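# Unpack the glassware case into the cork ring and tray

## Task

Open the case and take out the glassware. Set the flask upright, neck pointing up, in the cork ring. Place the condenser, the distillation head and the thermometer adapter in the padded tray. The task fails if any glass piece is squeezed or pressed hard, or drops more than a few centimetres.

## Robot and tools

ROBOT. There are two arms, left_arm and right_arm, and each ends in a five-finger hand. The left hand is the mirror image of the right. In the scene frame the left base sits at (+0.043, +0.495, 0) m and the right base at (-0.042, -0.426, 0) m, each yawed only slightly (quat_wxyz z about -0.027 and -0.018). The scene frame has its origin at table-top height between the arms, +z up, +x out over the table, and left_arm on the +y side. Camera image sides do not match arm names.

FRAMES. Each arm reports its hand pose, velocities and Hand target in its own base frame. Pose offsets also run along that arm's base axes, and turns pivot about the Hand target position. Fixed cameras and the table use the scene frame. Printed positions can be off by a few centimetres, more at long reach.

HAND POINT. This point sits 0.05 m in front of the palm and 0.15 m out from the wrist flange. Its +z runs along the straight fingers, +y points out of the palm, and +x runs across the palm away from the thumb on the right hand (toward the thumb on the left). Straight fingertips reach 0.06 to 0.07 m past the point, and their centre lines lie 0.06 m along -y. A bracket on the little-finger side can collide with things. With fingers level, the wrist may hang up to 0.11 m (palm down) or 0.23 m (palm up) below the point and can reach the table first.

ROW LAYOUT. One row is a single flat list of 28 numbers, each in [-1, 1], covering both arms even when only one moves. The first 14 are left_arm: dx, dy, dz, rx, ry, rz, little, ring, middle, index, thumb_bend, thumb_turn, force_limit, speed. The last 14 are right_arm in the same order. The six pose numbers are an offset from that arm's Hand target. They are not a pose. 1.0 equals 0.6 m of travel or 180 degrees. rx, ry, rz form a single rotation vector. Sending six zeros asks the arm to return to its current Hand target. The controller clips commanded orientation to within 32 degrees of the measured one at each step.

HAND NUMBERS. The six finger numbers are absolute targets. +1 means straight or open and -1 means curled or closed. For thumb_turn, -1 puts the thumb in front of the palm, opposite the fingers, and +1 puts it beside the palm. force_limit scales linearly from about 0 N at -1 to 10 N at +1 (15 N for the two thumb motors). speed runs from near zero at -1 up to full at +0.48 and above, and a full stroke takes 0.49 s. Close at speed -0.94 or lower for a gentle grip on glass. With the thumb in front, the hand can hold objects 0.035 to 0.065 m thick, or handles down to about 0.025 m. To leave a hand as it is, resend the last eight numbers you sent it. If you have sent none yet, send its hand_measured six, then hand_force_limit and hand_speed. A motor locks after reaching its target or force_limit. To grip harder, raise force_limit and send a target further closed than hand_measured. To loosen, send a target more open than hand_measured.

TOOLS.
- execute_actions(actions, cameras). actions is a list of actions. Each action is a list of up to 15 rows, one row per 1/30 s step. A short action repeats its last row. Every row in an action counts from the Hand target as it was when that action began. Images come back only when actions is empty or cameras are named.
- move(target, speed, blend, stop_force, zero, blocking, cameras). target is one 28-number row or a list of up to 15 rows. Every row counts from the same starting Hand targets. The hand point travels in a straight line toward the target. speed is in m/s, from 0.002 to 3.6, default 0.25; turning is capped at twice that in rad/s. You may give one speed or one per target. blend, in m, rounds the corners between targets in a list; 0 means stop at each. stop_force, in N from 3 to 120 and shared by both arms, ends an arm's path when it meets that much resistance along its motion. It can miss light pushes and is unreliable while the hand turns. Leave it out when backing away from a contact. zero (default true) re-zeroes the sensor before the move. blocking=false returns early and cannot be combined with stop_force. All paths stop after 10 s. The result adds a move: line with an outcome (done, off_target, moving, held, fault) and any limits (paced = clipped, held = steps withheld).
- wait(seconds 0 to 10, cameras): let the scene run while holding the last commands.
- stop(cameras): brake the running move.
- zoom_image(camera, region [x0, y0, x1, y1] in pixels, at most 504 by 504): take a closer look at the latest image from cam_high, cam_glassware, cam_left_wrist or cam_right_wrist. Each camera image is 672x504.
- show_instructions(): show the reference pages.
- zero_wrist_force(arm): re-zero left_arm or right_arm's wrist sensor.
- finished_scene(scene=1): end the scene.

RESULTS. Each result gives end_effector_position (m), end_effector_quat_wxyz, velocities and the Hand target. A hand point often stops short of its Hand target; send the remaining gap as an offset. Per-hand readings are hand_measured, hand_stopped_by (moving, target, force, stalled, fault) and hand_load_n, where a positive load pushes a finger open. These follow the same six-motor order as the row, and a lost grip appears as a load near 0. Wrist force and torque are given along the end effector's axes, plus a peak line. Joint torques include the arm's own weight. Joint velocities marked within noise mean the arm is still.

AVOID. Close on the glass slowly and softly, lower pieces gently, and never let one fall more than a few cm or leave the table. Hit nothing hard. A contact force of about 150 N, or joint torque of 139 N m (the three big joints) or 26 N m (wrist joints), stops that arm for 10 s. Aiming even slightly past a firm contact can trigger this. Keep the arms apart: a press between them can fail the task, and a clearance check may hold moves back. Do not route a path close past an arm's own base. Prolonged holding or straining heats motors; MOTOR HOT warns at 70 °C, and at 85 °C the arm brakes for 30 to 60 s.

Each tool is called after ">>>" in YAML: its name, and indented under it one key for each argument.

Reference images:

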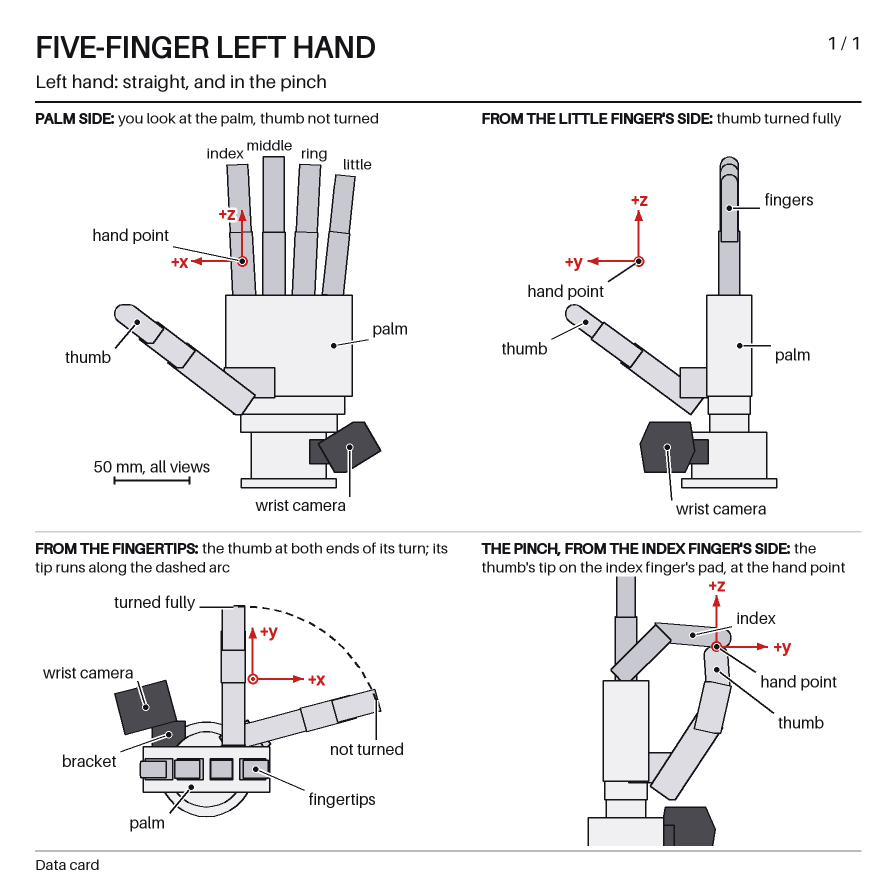

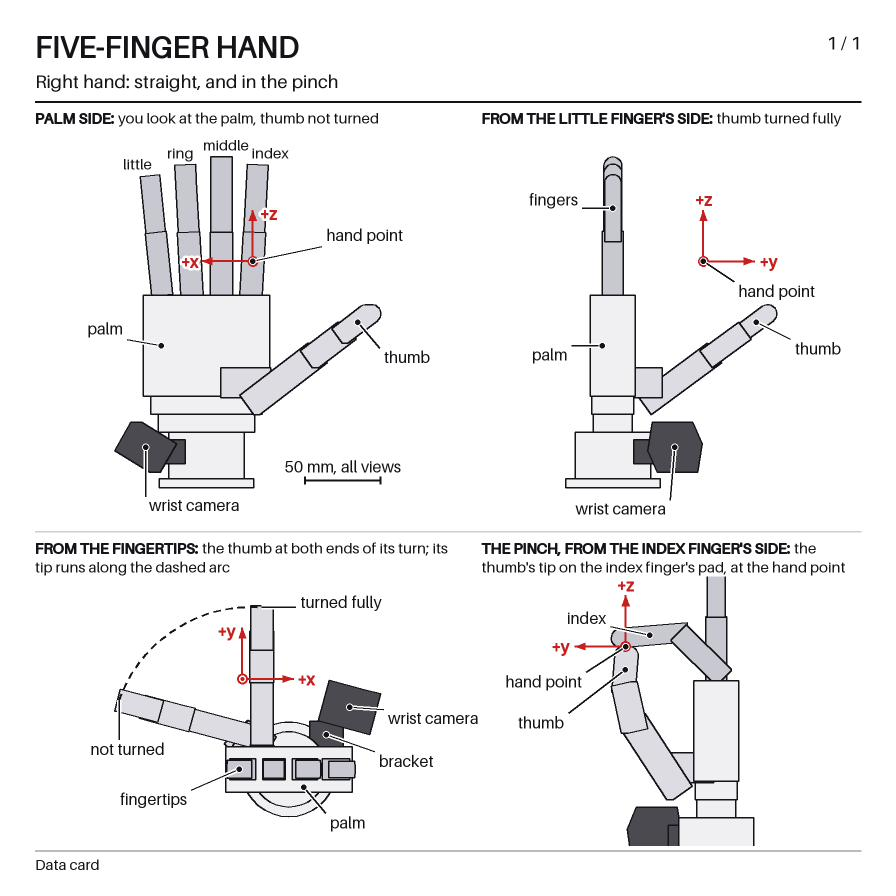

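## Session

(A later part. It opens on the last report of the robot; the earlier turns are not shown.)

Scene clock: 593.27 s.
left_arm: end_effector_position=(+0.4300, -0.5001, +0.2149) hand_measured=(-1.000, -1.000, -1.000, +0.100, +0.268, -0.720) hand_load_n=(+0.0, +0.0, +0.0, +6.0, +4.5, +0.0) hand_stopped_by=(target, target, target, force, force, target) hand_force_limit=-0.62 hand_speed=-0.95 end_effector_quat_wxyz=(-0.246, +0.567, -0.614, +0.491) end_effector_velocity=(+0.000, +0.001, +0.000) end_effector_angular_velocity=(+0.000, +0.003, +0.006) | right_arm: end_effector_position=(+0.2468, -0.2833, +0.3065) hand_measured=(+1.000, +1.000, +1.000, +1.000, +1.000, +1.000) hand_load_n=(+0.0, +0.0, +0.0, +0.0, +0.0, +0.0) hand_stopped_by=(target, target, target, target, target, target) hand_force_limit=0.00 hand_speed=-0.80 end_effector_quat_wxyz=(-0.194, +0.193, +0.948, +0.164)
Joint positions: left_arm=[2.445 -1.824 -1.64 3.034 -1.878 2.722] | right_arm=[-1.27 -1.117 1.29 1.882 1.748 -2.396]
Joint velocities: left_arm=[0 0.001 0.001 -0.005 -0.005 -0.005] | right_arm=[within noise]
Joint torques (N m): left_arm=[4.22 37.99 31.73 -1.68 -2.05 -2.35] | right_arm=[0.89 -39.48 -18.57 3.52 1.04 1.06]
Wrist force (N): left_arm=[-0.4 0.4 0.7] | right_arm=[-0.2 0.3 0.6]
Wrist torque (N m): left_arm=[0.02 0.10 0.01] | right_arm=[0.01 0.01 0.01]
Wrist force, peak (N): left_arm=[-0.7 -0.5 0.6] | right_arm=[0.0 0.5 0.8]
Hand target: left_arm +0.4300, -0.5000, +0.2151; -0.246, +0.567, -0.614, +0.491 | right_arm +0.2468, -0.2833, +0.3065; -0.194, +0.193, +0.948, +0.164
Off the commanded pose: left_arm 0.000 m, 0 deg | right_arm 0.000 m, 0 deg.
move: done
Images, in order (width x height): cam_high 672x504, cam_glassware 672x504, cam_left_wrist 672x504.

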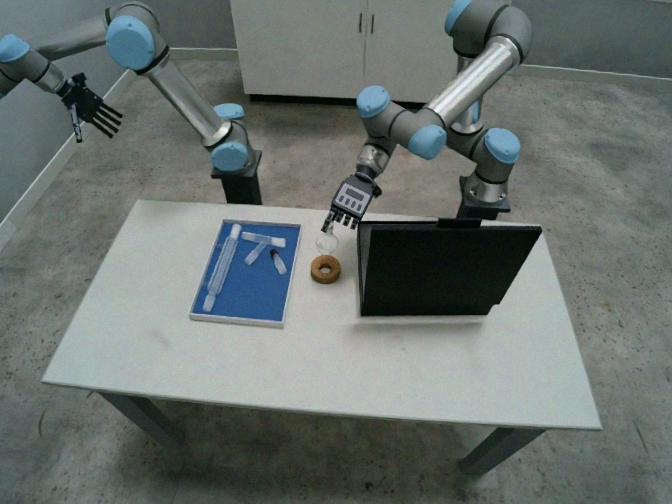

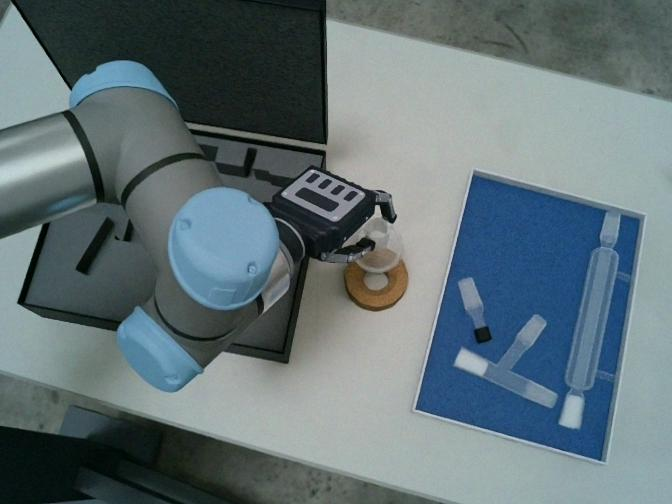

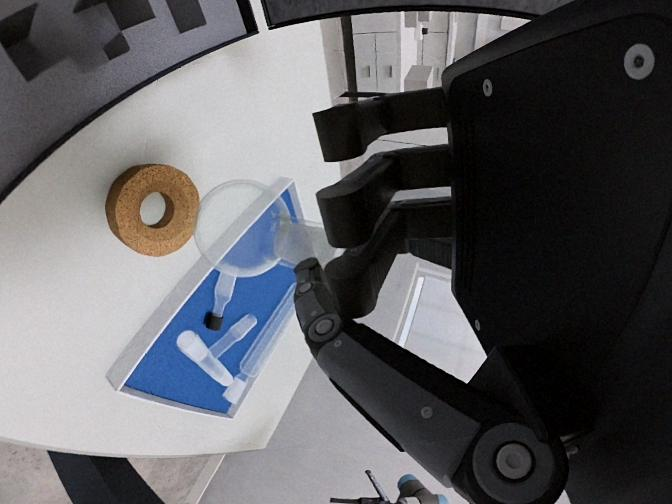

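>>> move:
  target:
    - [0.001,-0.01,-0.1085,0,0,0,-1,-1,-1,0.099,0.02,-0.72,-0.62,-0.95,0,0,0,0,0,0,1,1,1,1,1,1,0.0,-0.8]
  speed: 0.05
  stop_force: 5
  cameras: ["cam_left_wrist","cam_high","cam_glassware"]

>>> zoom_image:
  camera: "cam_glassware"
  region: [320, 200, 430, 320]

>>> zoom_image:
  camera: "cam_left_wrist"
  region: [60, 120, 360, 320]

>>> zoom_image:
  camera: "cam_high"
  region: [290, 200, 370, 300]

Scene clock: 597.77 s.
left_arm: end_effector_position=(+0.4306, -0.5060, +0.1500) hand_measured=(-1.000, -1.000, -1.000, +0.100, +0.268, -0.720) hand_load_n=(+0.0, +0.0, +0.0, +6.0, +4.5, +0.0) hand_stopped_by=(target, target, target, force, force, target) hand_force_limit=-0.62 hand_speed=-0.95 end_effector_quat_wxyz=(-0.246, +0.567, -0.614, +0.491) | right_arm: end_effector_position=(+0.2468, -0.2833, +0.3065) hand_measured=(+1.000, +1.000, +1.000, +1.000, +1.000, +1.000) hand_load_n=(+0.0, +0.0, +0.0, +0.0, +0.0, +0.0) hand_stopped_by=(target, target, target, target, target, target) hand_force_limit=0.00 hand_speed=-0.80 end_effector_quat_wxyz=(-0.194, +0.193, +0.948, +0.164)
Joint positions: left_arm=[2.436 -1.896 -1.723 3.189 -1.886 2.717] | right_arm=[-1.27 -1.117 1.29 1.882 1.748 -2.396]
Joint torques (N m): left_arm=[5.77 44.45 30.38 -1.65 1.68 -0.03] | right_arm=[0.34 -40.15 -17.96 3.26 0.93 0.76]
Wrist force (N): left_arm=[-0.8 0.1 0.7] | right_arm=[0.0 0.3 0.4]
Wrist torque (N m): left_arm=[0.00 0.16 0.14] | right_arm=[0.03 0.00 0.03]
Wrist force, peak (N): left_arm=[-0.9 0.9 0.8] | right_arm=[-0.2 0.5 0.7]
Hand target: left_arm +0.4306, -0.5060, +0.1500; -0.246, +0.567, -0.614, +0.491 | right_arm +0.2468, -0.2833, +0.3065; -0.194, +0.193, +0.948, +0.164
Off the commanded pose: left_arm 0.000 m, 0 deg | right_arm 0.000 m, 0 deg.
move: done
Images, in order (width x height): cam_high 672x504, cam_glassware 672x504, cam_left_wrist 672x504.

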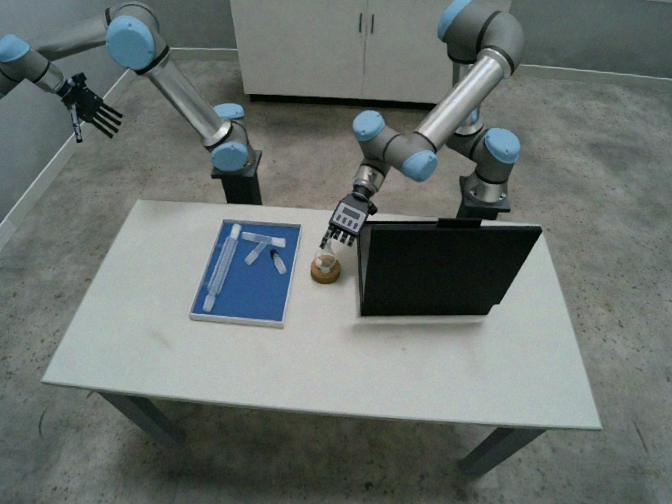

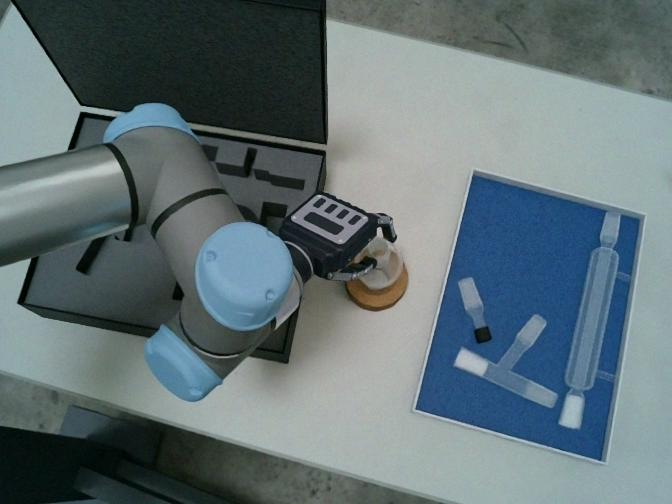

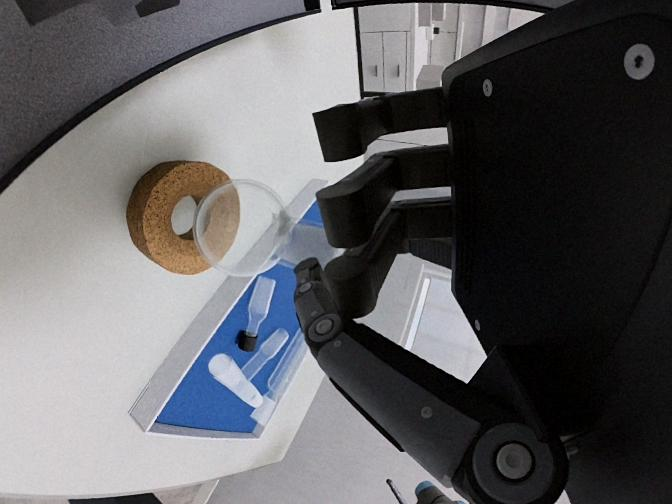

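Scaled by 4.200.

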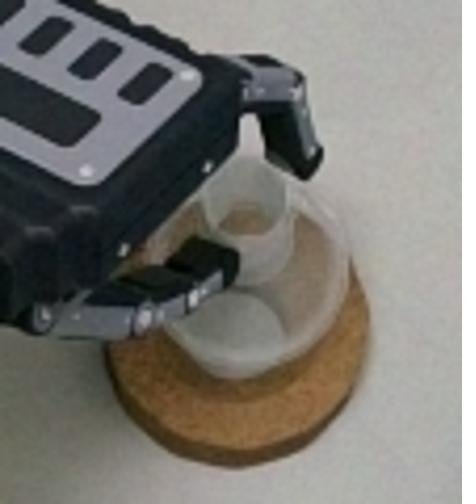

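Scaled by 1.680 from the camera's 672x504 image, which has a finer 960x720 frame.

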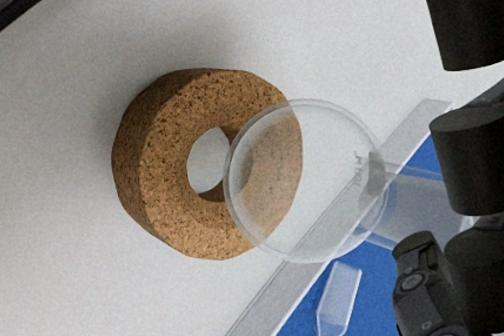

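Scaled by 5.040.

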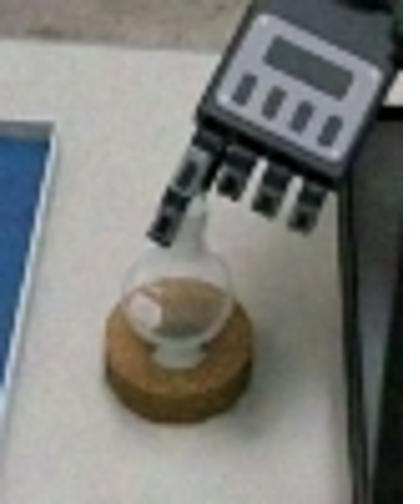

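>>> move:
  target:
    - [0.0025,0.001,-0.07,0,0,0,-1,-1,-1,0.099,0.02,-0.72,-0.62,-0.95,0,0,0,0,0,0,1,1,1,1,1,1,0.0,-0.8]
  speed: 0.015
  stop_force: 3
  cameras: ["cam_left_wrist","cam_high","cam_glassware"]

>>> zoom_image:
  camera: "cam_glassware"
  region: [320, 200, 430, 320]

>>> zoom_image:
  camera: "cam_left_wrist"
  region: [60, 120, 360, 320]

>>> zoom_image:
  camera: "cam_high"
  region: [290, 200, 370, 300]

Scene clock: 602.07 s.
left_arm: end_effector_position=(+0.4316, -0.5056, +0.1226) hand_measured=(-1.000, -1.000, -1.000, +0.100, +0.268, -0.720) hand_load_n=(+0.0, +0.0, +0.0, +2.5, +2.5, +0.0) hand_stopped_by=(target, target, target, force, force, target) hand_force_limit=-0.62 hand_speed=-0.95 end_effector_quat_wxyz=(-0.246, +0.567, -0.614, +0.491) | right_arm: end_effector_position=(+0.2468, -0.2833, +0.3065) hand_measured=(+1.000, +1.000, +1.000, +1.000, +1.000, +1.000) hand_load_n=(+0.0, +0.0, +0.0, +0.0, +0.0, +0.5) hand_stopped_by=(target, target, target, target, target, target) hand_force_limit=0.00 hand_speed=-0.80 end_effector_quat_wxyz=(-0.194, +0.193, +0.948, +0.164)
Joint positions: left_arm=[2.438 -1.928 -1.757 3.256 -1.884 2.718] | right_arm=[-1.27 -1.117 1.29 1.882 1.748 -2.396]
Joint torques (N m): left_arm=[-5.22 45.66 29.5 1.35 -0.69 1.11] | right_arm=[0.86 -39.84 -17.2 3.47 1.06 1.01]
Wrist force (N): left_arm=[-0.5 0.3 0.7] | right_arm=[-0.3 0.0 0.7]
Wrist torque (N m): left_arm=[0.01 0.12 0.04] | right_arm=[-0.04 0.04 -0.01]
Wrist force, peak (N): left_arm=[0.5 -2.9 -1.5] | right_arm=[-0.1 0.4 0.8]
Hand target: left_arm +0.4316, -0.5056, +0.1226; -0.246, +0.567, -0.614, +0.491 (not the last commanded pose) | right_arm +0.2468, -0.2833, +0.3065; -0.194, +0.193, +0.948, +0.164
Off the commanded pose: left_arm 0.015 m, 0 deg | right_arm 0.000 m, 0 deg.
move: contact (left_arm)
Images, in order (width x height): cam_high 672x504, cam_glassware 672x504, cam_left_wrist 672x504.

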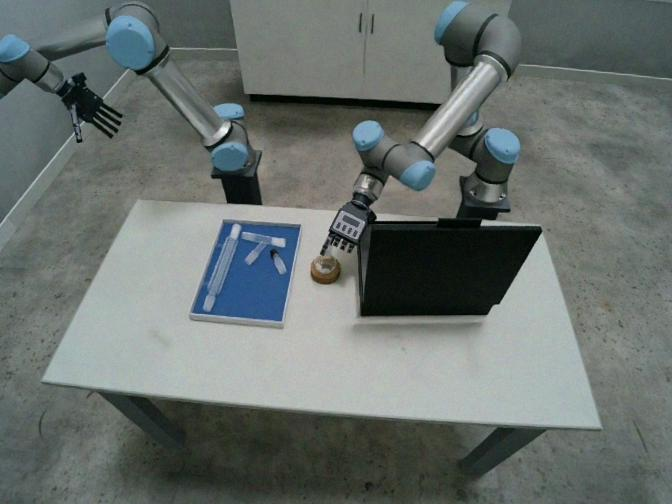

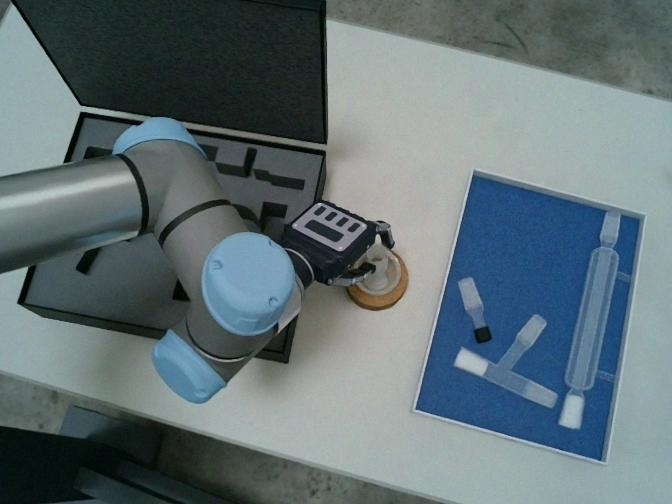

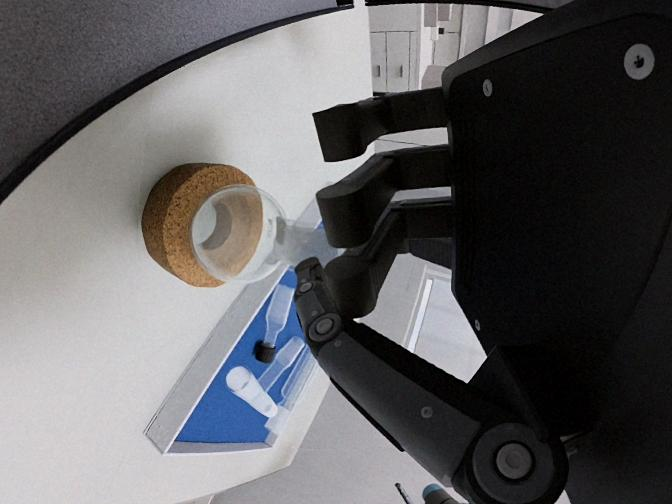

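Scaled by 4.200.

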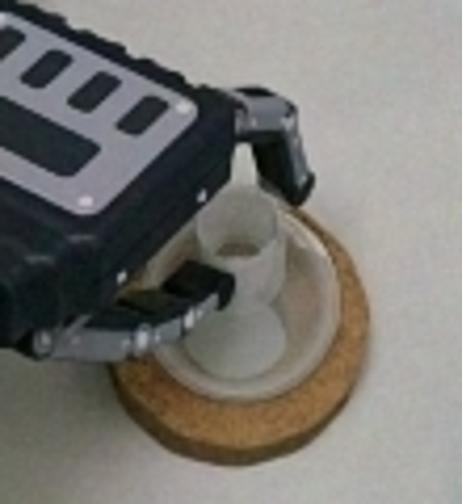

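Scaled by 1.680 from the camera's 672x504 image, which has a finer 960x720 frame.

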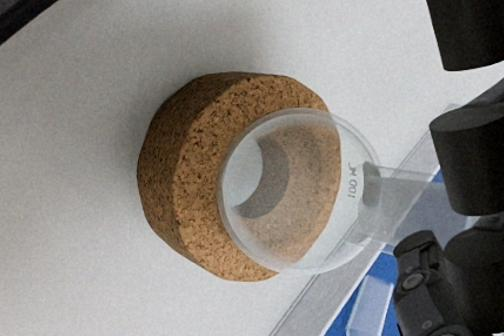

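Scaled by 5.040.

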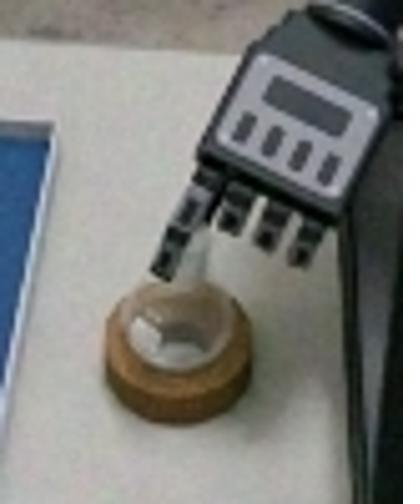

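>>> move:
  target:
    - [0,0,0,0,0,0,-1,-1,-1,0.17,0.34,-0.72,-0.62,-0.93,0,0,0,0,0,0,1,1,1,1,1,1,0.0,-0.8]
  speed: 0.02
  cameras: ["cam_left_wrist","cam_high","cam_glassware"]

>>> zoom_image:
  camera: "cam_glassware"
  region: [320, 200, 430, 320]

>>> zoom_image:
  camera: "cam_high"
  region: [290, 200, 370, 300]

Scene clock: 619.03 s.
left_arm: end_effector_position=(+0.4316, -0.5056, +0.1226) hand_measured=(-1.000, -1.000, -1.000, +0.170, +0.340, -0.720) hand_load_n=(+0.0, +0.0, +0.0, +0.0, +0.0, +0.0) hand_stopped_by=(target, target, target, target, target, target) hand_force_limit=-0.62 hand_speed=-0.93 end_effector_quat_wxyz=(-0.246, +0.567, -0.614, +0.491) | right_arm: end_effector_position=(+0.2468, -0.2833, +0.3065) hand_measured=(+1.000, +1.000, +1.000, +1.000, +1.000, +1.000) hand_load_n=(+0.0, +0.0, +0.0, -0.5, +0.0, +0.0) hand_stopped_by=(target, target, target, target, target, target) hand_force_limit=0.00 hand_speed=-0.80 end_effector_quat_wxyz=(-0.194, +0.193, +0.948, +0.164)
Joint positions: left_arm=[2.438 -1.928 -1.757 3.256 -1.884 2.718] | right_arm=[-1.27 -1.117 1.29 1.882 1.748 -2.396]
Joint torques (N m): left_arm=[-5.58 42.96 26.99 1.73 -1.39 -1.45] | right_arm=[0.19 -40.07 -17.81 3.34 1.01 1.02]
Wrist force (N): left_arm=[-0.5 -0.6 0.4] | right_arm=[0.0 0.0 0.7]
Wrist torque (N m): left_arm=[-0.01 0.14 0.03] | right_arm=[-0.04 -0.01 0.01]
Wrist force, peak (N): left_arm=[-0.8 0.2 0.9] | right_arm=[-0.1 0.0 0.9]
Hand target: left_arm +0.4316, -0.5056, +0.1226; -0.246, +0.567, -0.614, +0.491 | right_arm +0.2468, -0.2833, +0.3065; -0.194, +0.193, +0.948, +0.164
Off the commanded pose: left_arm 0.000 m, 0 deg | right_arm 0.000 m, 0 deg.
move: done
Images, in order (width x height): cam_high 672x504, cam_glassware 672x504, cam_left_wrist 672x504.

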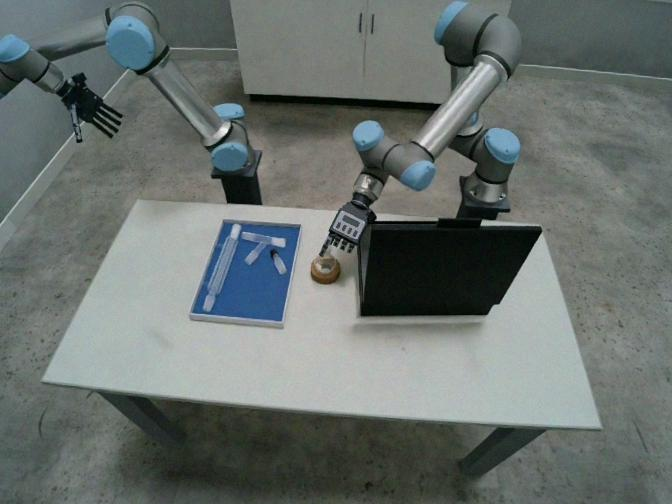

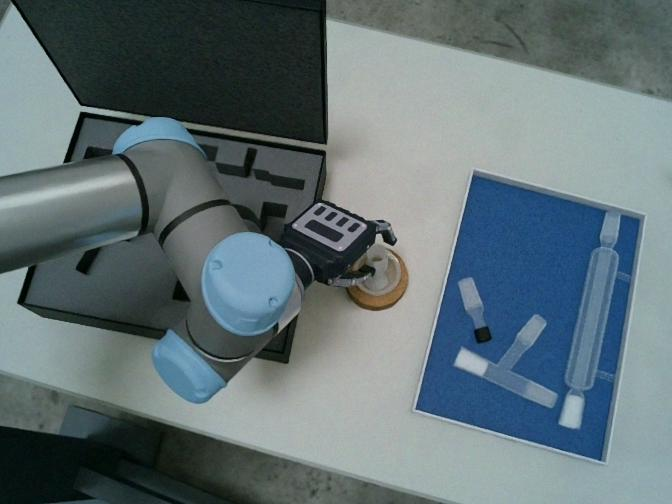

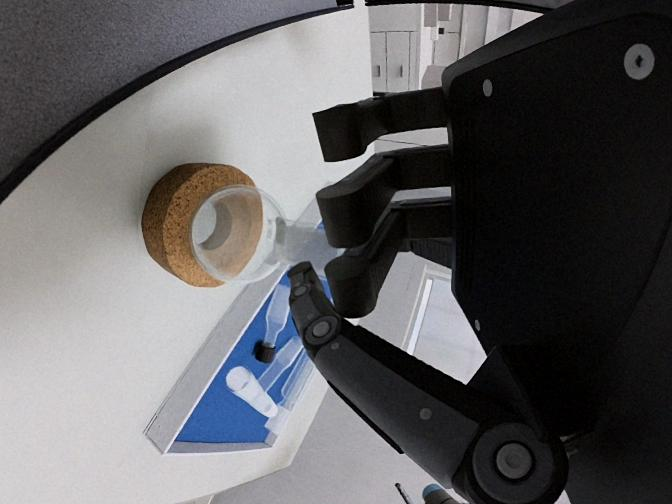

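Scaled by 4.200.

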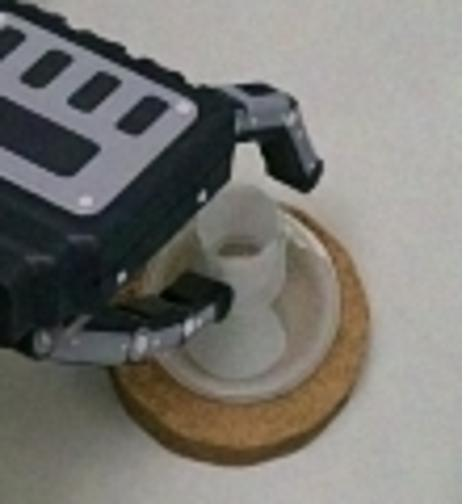

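Scaled by 5.040.

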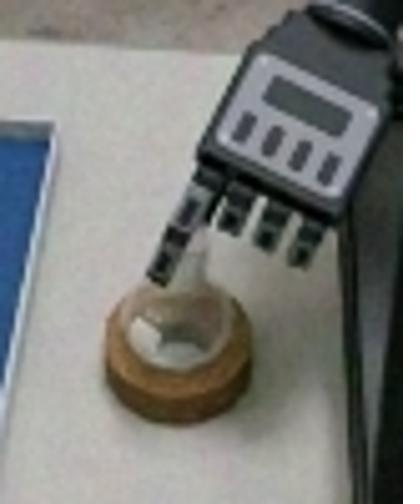

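>>> move:
  target:
    - [0,0,0.0005,0,0,0,-1,-1,-1,0.34,0.5,-0.72,-0.62,-0.9,0,0,0,0,0,0,1,1,1,1,1,1,0.0,-0.8]
  speed: 0.02
  cameras: ["cam_left_wrist","cam_high","cam_glassware"]

>>> zoom_image:
  camera: "cam_glassware"
  region: [320, 200, 430, 320]

>>> zoom_image:
  camera: "cam_left_wrist"
  region: [160, 140, 420, 340]

Scene clock: 620.93 s.
left_arm: end_effector_position=(+0.4316, -0.5056, +0.1229) hand_measured=(-1.000, -1.000, -1.000, +0.340, +0.500, -0.720) hand_load_n=(+0.0, +0.0, +0.0, +0.0, +0.0, +0.0) hand_stopped_by=(target, target, target, target, target, target) hand_force_limit=-0.62 hand_speed=-0.90 end_effector_quat_wxyz=(-0.246, +0.567, -0.614, +0.491) | right_arm: end_effector_position=(+0.2468, -0.2833, +0.3065) hand_measured=(+1.000, +1.000, +1.000, +1.000, +1.000, +1.000) hand_load_n=(+0.0, +0.0, +0.0, +0.0, +0.0, +0.0) hand_stopped_by=(target, target, target, target, target, target) hand_force_limit=0.00 hand_speed=-0.80 end_effector_quat_wxyz=(-0.194, +0.193, +0.948, +0.164)
Joint positions: left_arm=[2.438 -1.928 -1.757 3.255 -1.884 2.718] | right_arm=[-1.27 -1.117 1.29 1.882 1.748 -2.396]
Joint torques (N m): left_arm=[-5.76 43.67 27.55 -1.08 -1.32 -1.46] | right_arm=[0.37 -39.93 -18.36 3.52 0.97 0.81]
Wrist force (N): left_arm=[-0.3 -0.5 0.5] | right_arm=[-0.2 0.2 0.5]
Wrist torque (N m): left_arm=[0.00 0.13 0.04] | right_arm=[0.01 0.02 0.01]
Wrist force, peak (N): left_arm=[-0.6 -0.8 0.4] | right_arm=[-0.2 0.3 0.7]
Hand target: left_arm +0.4316, -0.5056, +0.1229; -0.246, +0.567, -0.614, +0.491 | right_arm +0.2468, -0.2833, +0.3065; -0.194, +0.193, +0.948, +0.164
Off the commanded pose: left_arm 0.000 m, 0 deg | right_arm 0.000 m, 0 deg.
move: done
Images, in order (width x height): cam_high 672x504, cam_glassware 672x504, cam_left_wrist 672x504.

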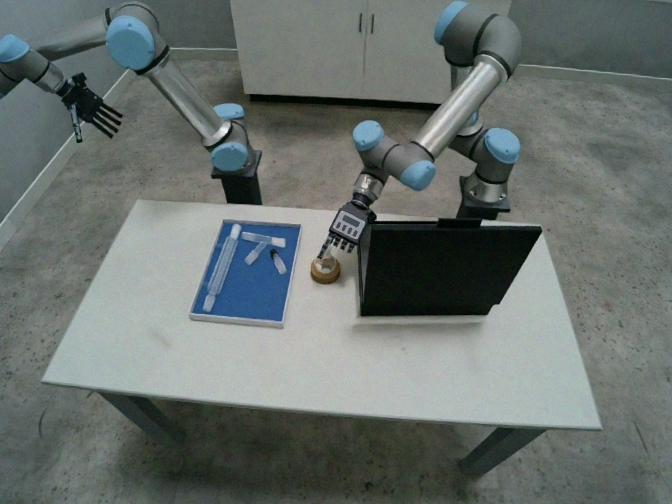

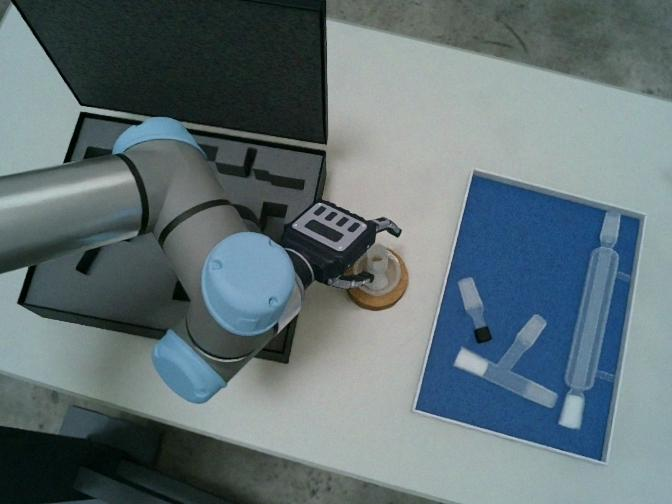

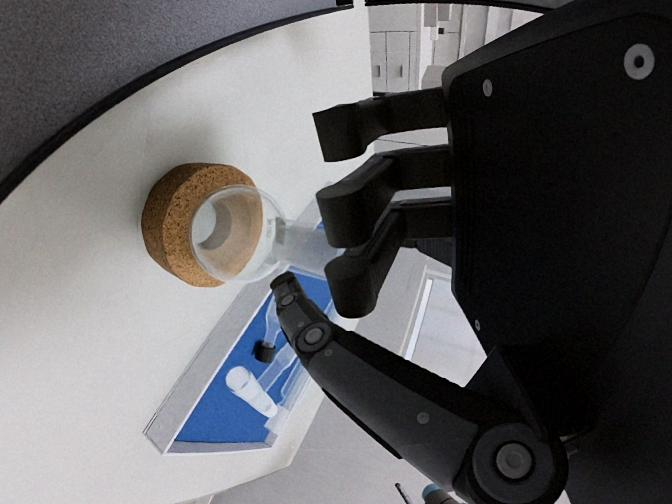

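Scaled by 4.200.

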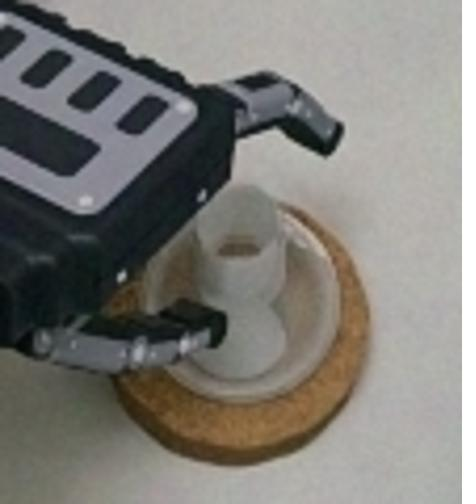

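Scaled by 1.938 from the camera's 672x504 image, which has a finer 960x720 frame.

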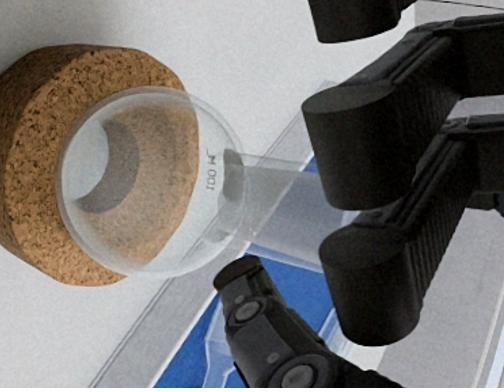

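>>> move:
  target:
    - [0,0,0.05,0,0,0,-1,-1,-1,0.34,0.5,-0.72,-0.62,-0.9,0,0,0,0,0,0,1,1,1,1,1,1,0.0,-0.8]
    - [0,0,0.2,0,0,0,-1,-1,-1,0.34,0.5,-0.72,-0.62,-0.9,0,0,0,0,0,0,1,1,1,1,1,1,0.0,-0.8]
  speed: [0.03,0.1]
  blend: 0.005
  cameras: ["cam_high","cam_glassware"]

>>> zoom_image:
  camera: "cam_glassware"
  region: [320, 200, 430, 320]

>>> zoom_image:
  camera: "cam_high"
  region: [290, 200, 370, 300]

Scene clock: 623.83 s.
left_arm: end_effector_position=(+0.4316, -0.5057, +0.2430) hand_measured=(-1.000, -1.000, -1.000, +0.340, +0.500, -0.720) hand_load_n=(+0.0, +0.0, +0.0, +0.0, +0.0, +0.0) hand_stopped_by=(target, target, target, target, target, target) hand_force_limit=-0.62 hand_speed=-0.90 end_effector_quat_wxyz=(-0.246, +0.567, -0.614, +0.491) | right_arm: end_effector_position=(+0.2468, -0.2833, +0.3065) hand_measured=(+1.000, +1.000, +1.000, +1.000, +1.000, +1.000) hand_load_n=(+0.0, +0.0, +0.0, +0.0, +0.0, +0.0) hand_stopped_by=(target, target, target, target, target, target) hand_force_limit=0.00 hand_speed=-0.80 end_effector_quat_wxyz=(-0.194, +0.193, +0.948, +0.164)
Joint positions: left_arm=[2.438 -1.818 -1.572 2.961 -1.884 2.718] | right_arm=[-1.27 -1.117 1.29 1.882 1.748 -2.396]
Joint torques (N m): left_arm=[-2.78 22.25 15.02 1.83 1.66 -0.11] | right_arm=[0.63 -40.48 -19.08 3.24 1.13 1.02]
Wrist force (N): left_arm=[-0.3 -0.5 0.1] | right_arm=[-0.1 0.2 0.5]
Wrist torque (N m): left_arm=[0.00 0.11 0.03] | right_arm=[0.00 0.00 0.02]
Wrist force, peak (N): left_arm=[0.0 -1.5 -0.4] | right_arm=[-0.1 0.2 0.8]
Hand target: left_arm +0.4316, -0.5056, +0.2429; -0.246, +0.567, -0.614, +0.491 | right_arm +0.2468, -0.2833, +0.3065; -0.194, +0.193, +0.948, +0.164
Off the commanded pose: left_arm 0.000 m, 0 deg | right_arm 0.000 m, 0 deg.
move: done
Images, in order (width x height): cam_high 672x504, cam_glassware 672x504.

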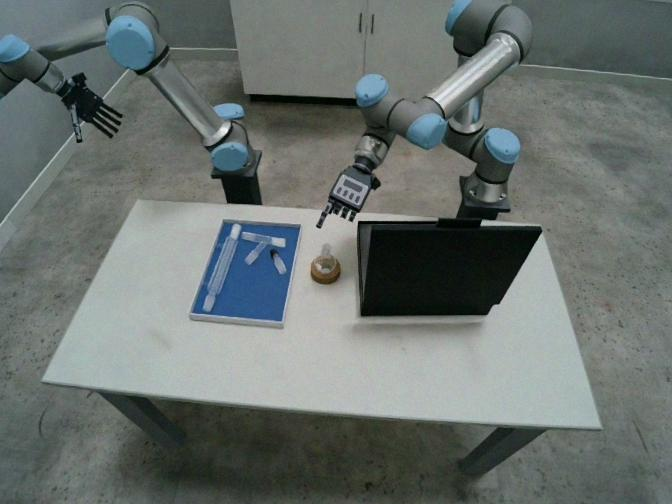

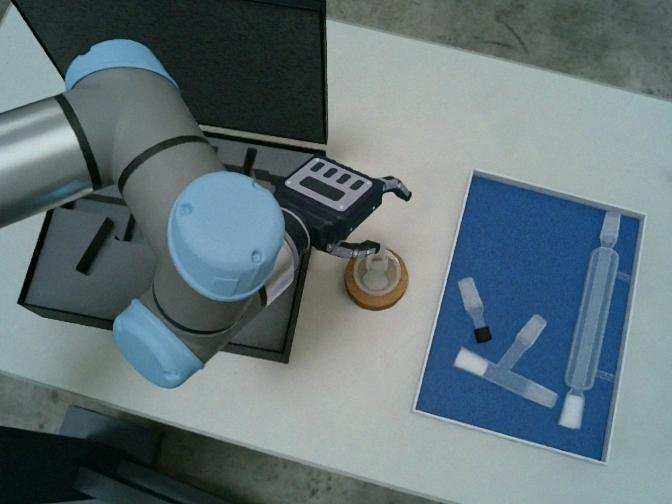

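Scaled by 4.200.

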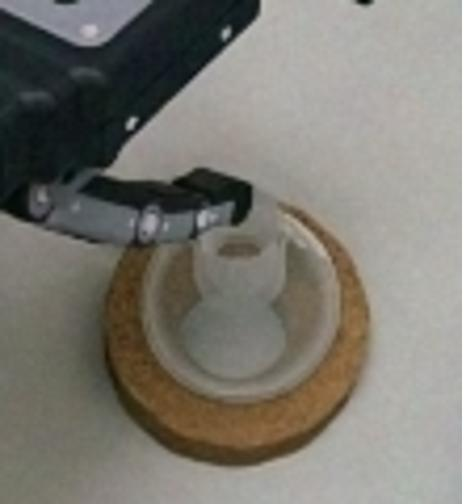

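Scaled by 5.040.

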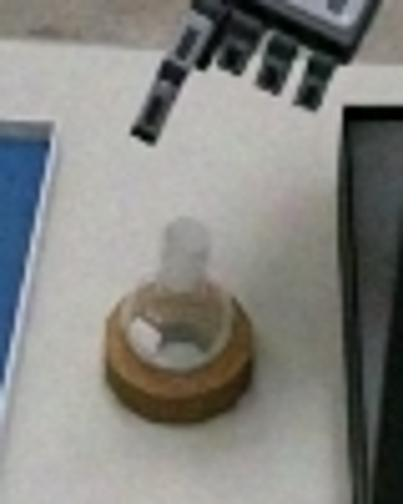

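>>> zoom_image:
  camera: "cam_glassware"
  region: [400, 160, 660, 480]

Scaled by 1.575.

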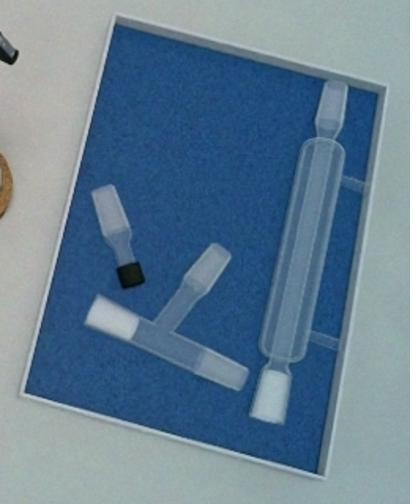

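>>> move:
  target:
    - [-0.08,0.03,0.08,0,0,0,-1,-1,-1,0.34,0.5,-0.72,-0.62,-0.9,0,0,0,0,0,0,1,1,1,1,1,1,0.0,-0.8]
  speed: 0.15
  cameras: ["cam_high","cam_glassware"]

Scene clock: 625.23 s.
left_arm: end_effector_position=(+0.3836, -0.4876, +0.2908) hand_measured=(-1.000, -1.000, -1.000, +0.340, +0.500, -0.720) hand_load_n=(+0.0, +0.0, +0.0, +0.0, +0.0, +0.0) hand_stopped_by=(target, target, target, target, target, target) hand_force_limit=-0.62 hand_speed=-0.90 end_effector_quat_wxyz=(-0.246, +0.567, -0.614, +0.491) | right_arm: end_effector_position=(+0.2468, -0.2833, +0.3065) hand_measured=(+1.000, +1.000, +1.000, +1.000, +1.000, +1.000) hand_load_n=(+0.0, +0.5, +0.0, +0.0, +0.0, +0.0) hand_stopped_by=(target, target, target, target, target, target) hand_force_limit=0.00 hand_speed=-0.80 end_effector_quat_wxyz=(-0.194, +0.193, +0.948, +0.164)
Joint positions: left_arm=[2.394 -1.7 -1.59 2.854 -1.924 2.699] | right_arm=[-1.27 -1.117 1.29 1.882 1.748 -2.396]
Joint torques (N m): left_arm=[5.42 24.89 31.05 1.65 2.33 1.95] | right_arm=[1.07 -39.37 -18.65 3.4 1.01 0.99]
Wrist force (N): left_arm=[-0.1 -0.9 0.2] | right_arm=[0.0 0.2 0.4]
Wrist torque (N m): left_arm=[-0.03 0.08 0.19] | right_arm=[0.01 -0.01 0.02]
Wrist force, peak (N): left_arm=[0.1 -1.5 -1.0] | right_arm=[-0.2 0.3 0.9]
Hand target: left_arm +0.3836, -0.4876, +0.2909; -0.246, +0.567, -0.614, +0.491 | right_arm +0.2468, -0.2833, +0.3065; -0.194, +0.193, +0.948, +0.164
Off the commanded pose: left_arm 0.000 m, 0 deg | right_arm 0.000 m, 0 deg.
move: done
Images, in order (width x height): cam_high 672x504, cam_glassware 672x504.

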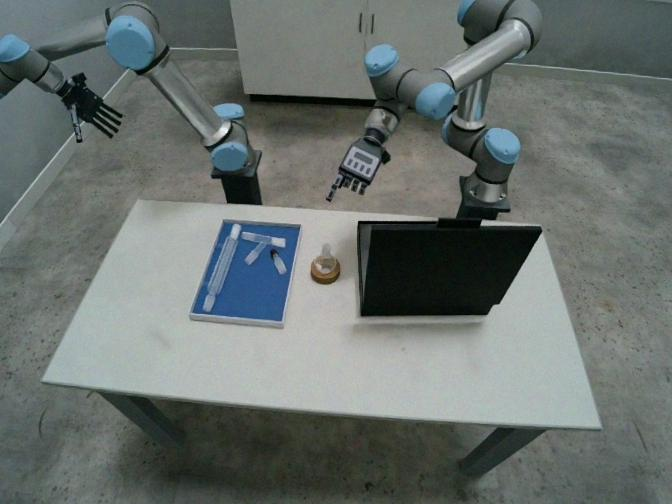

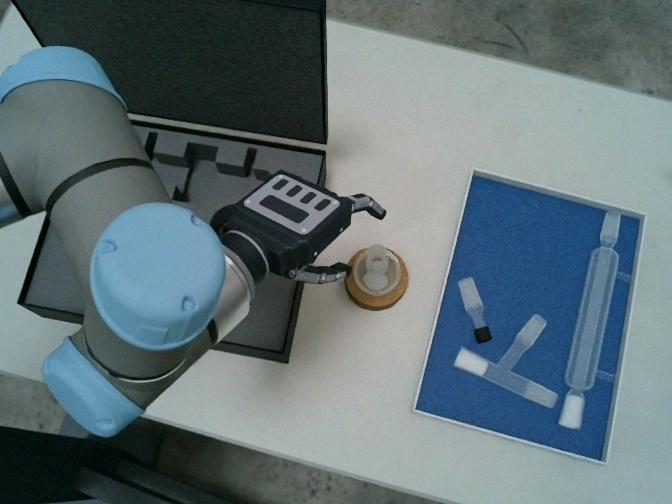

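Everything is in place, so I'm ending the scene.

>>> finished_scene:

The scene is finished: the task was done.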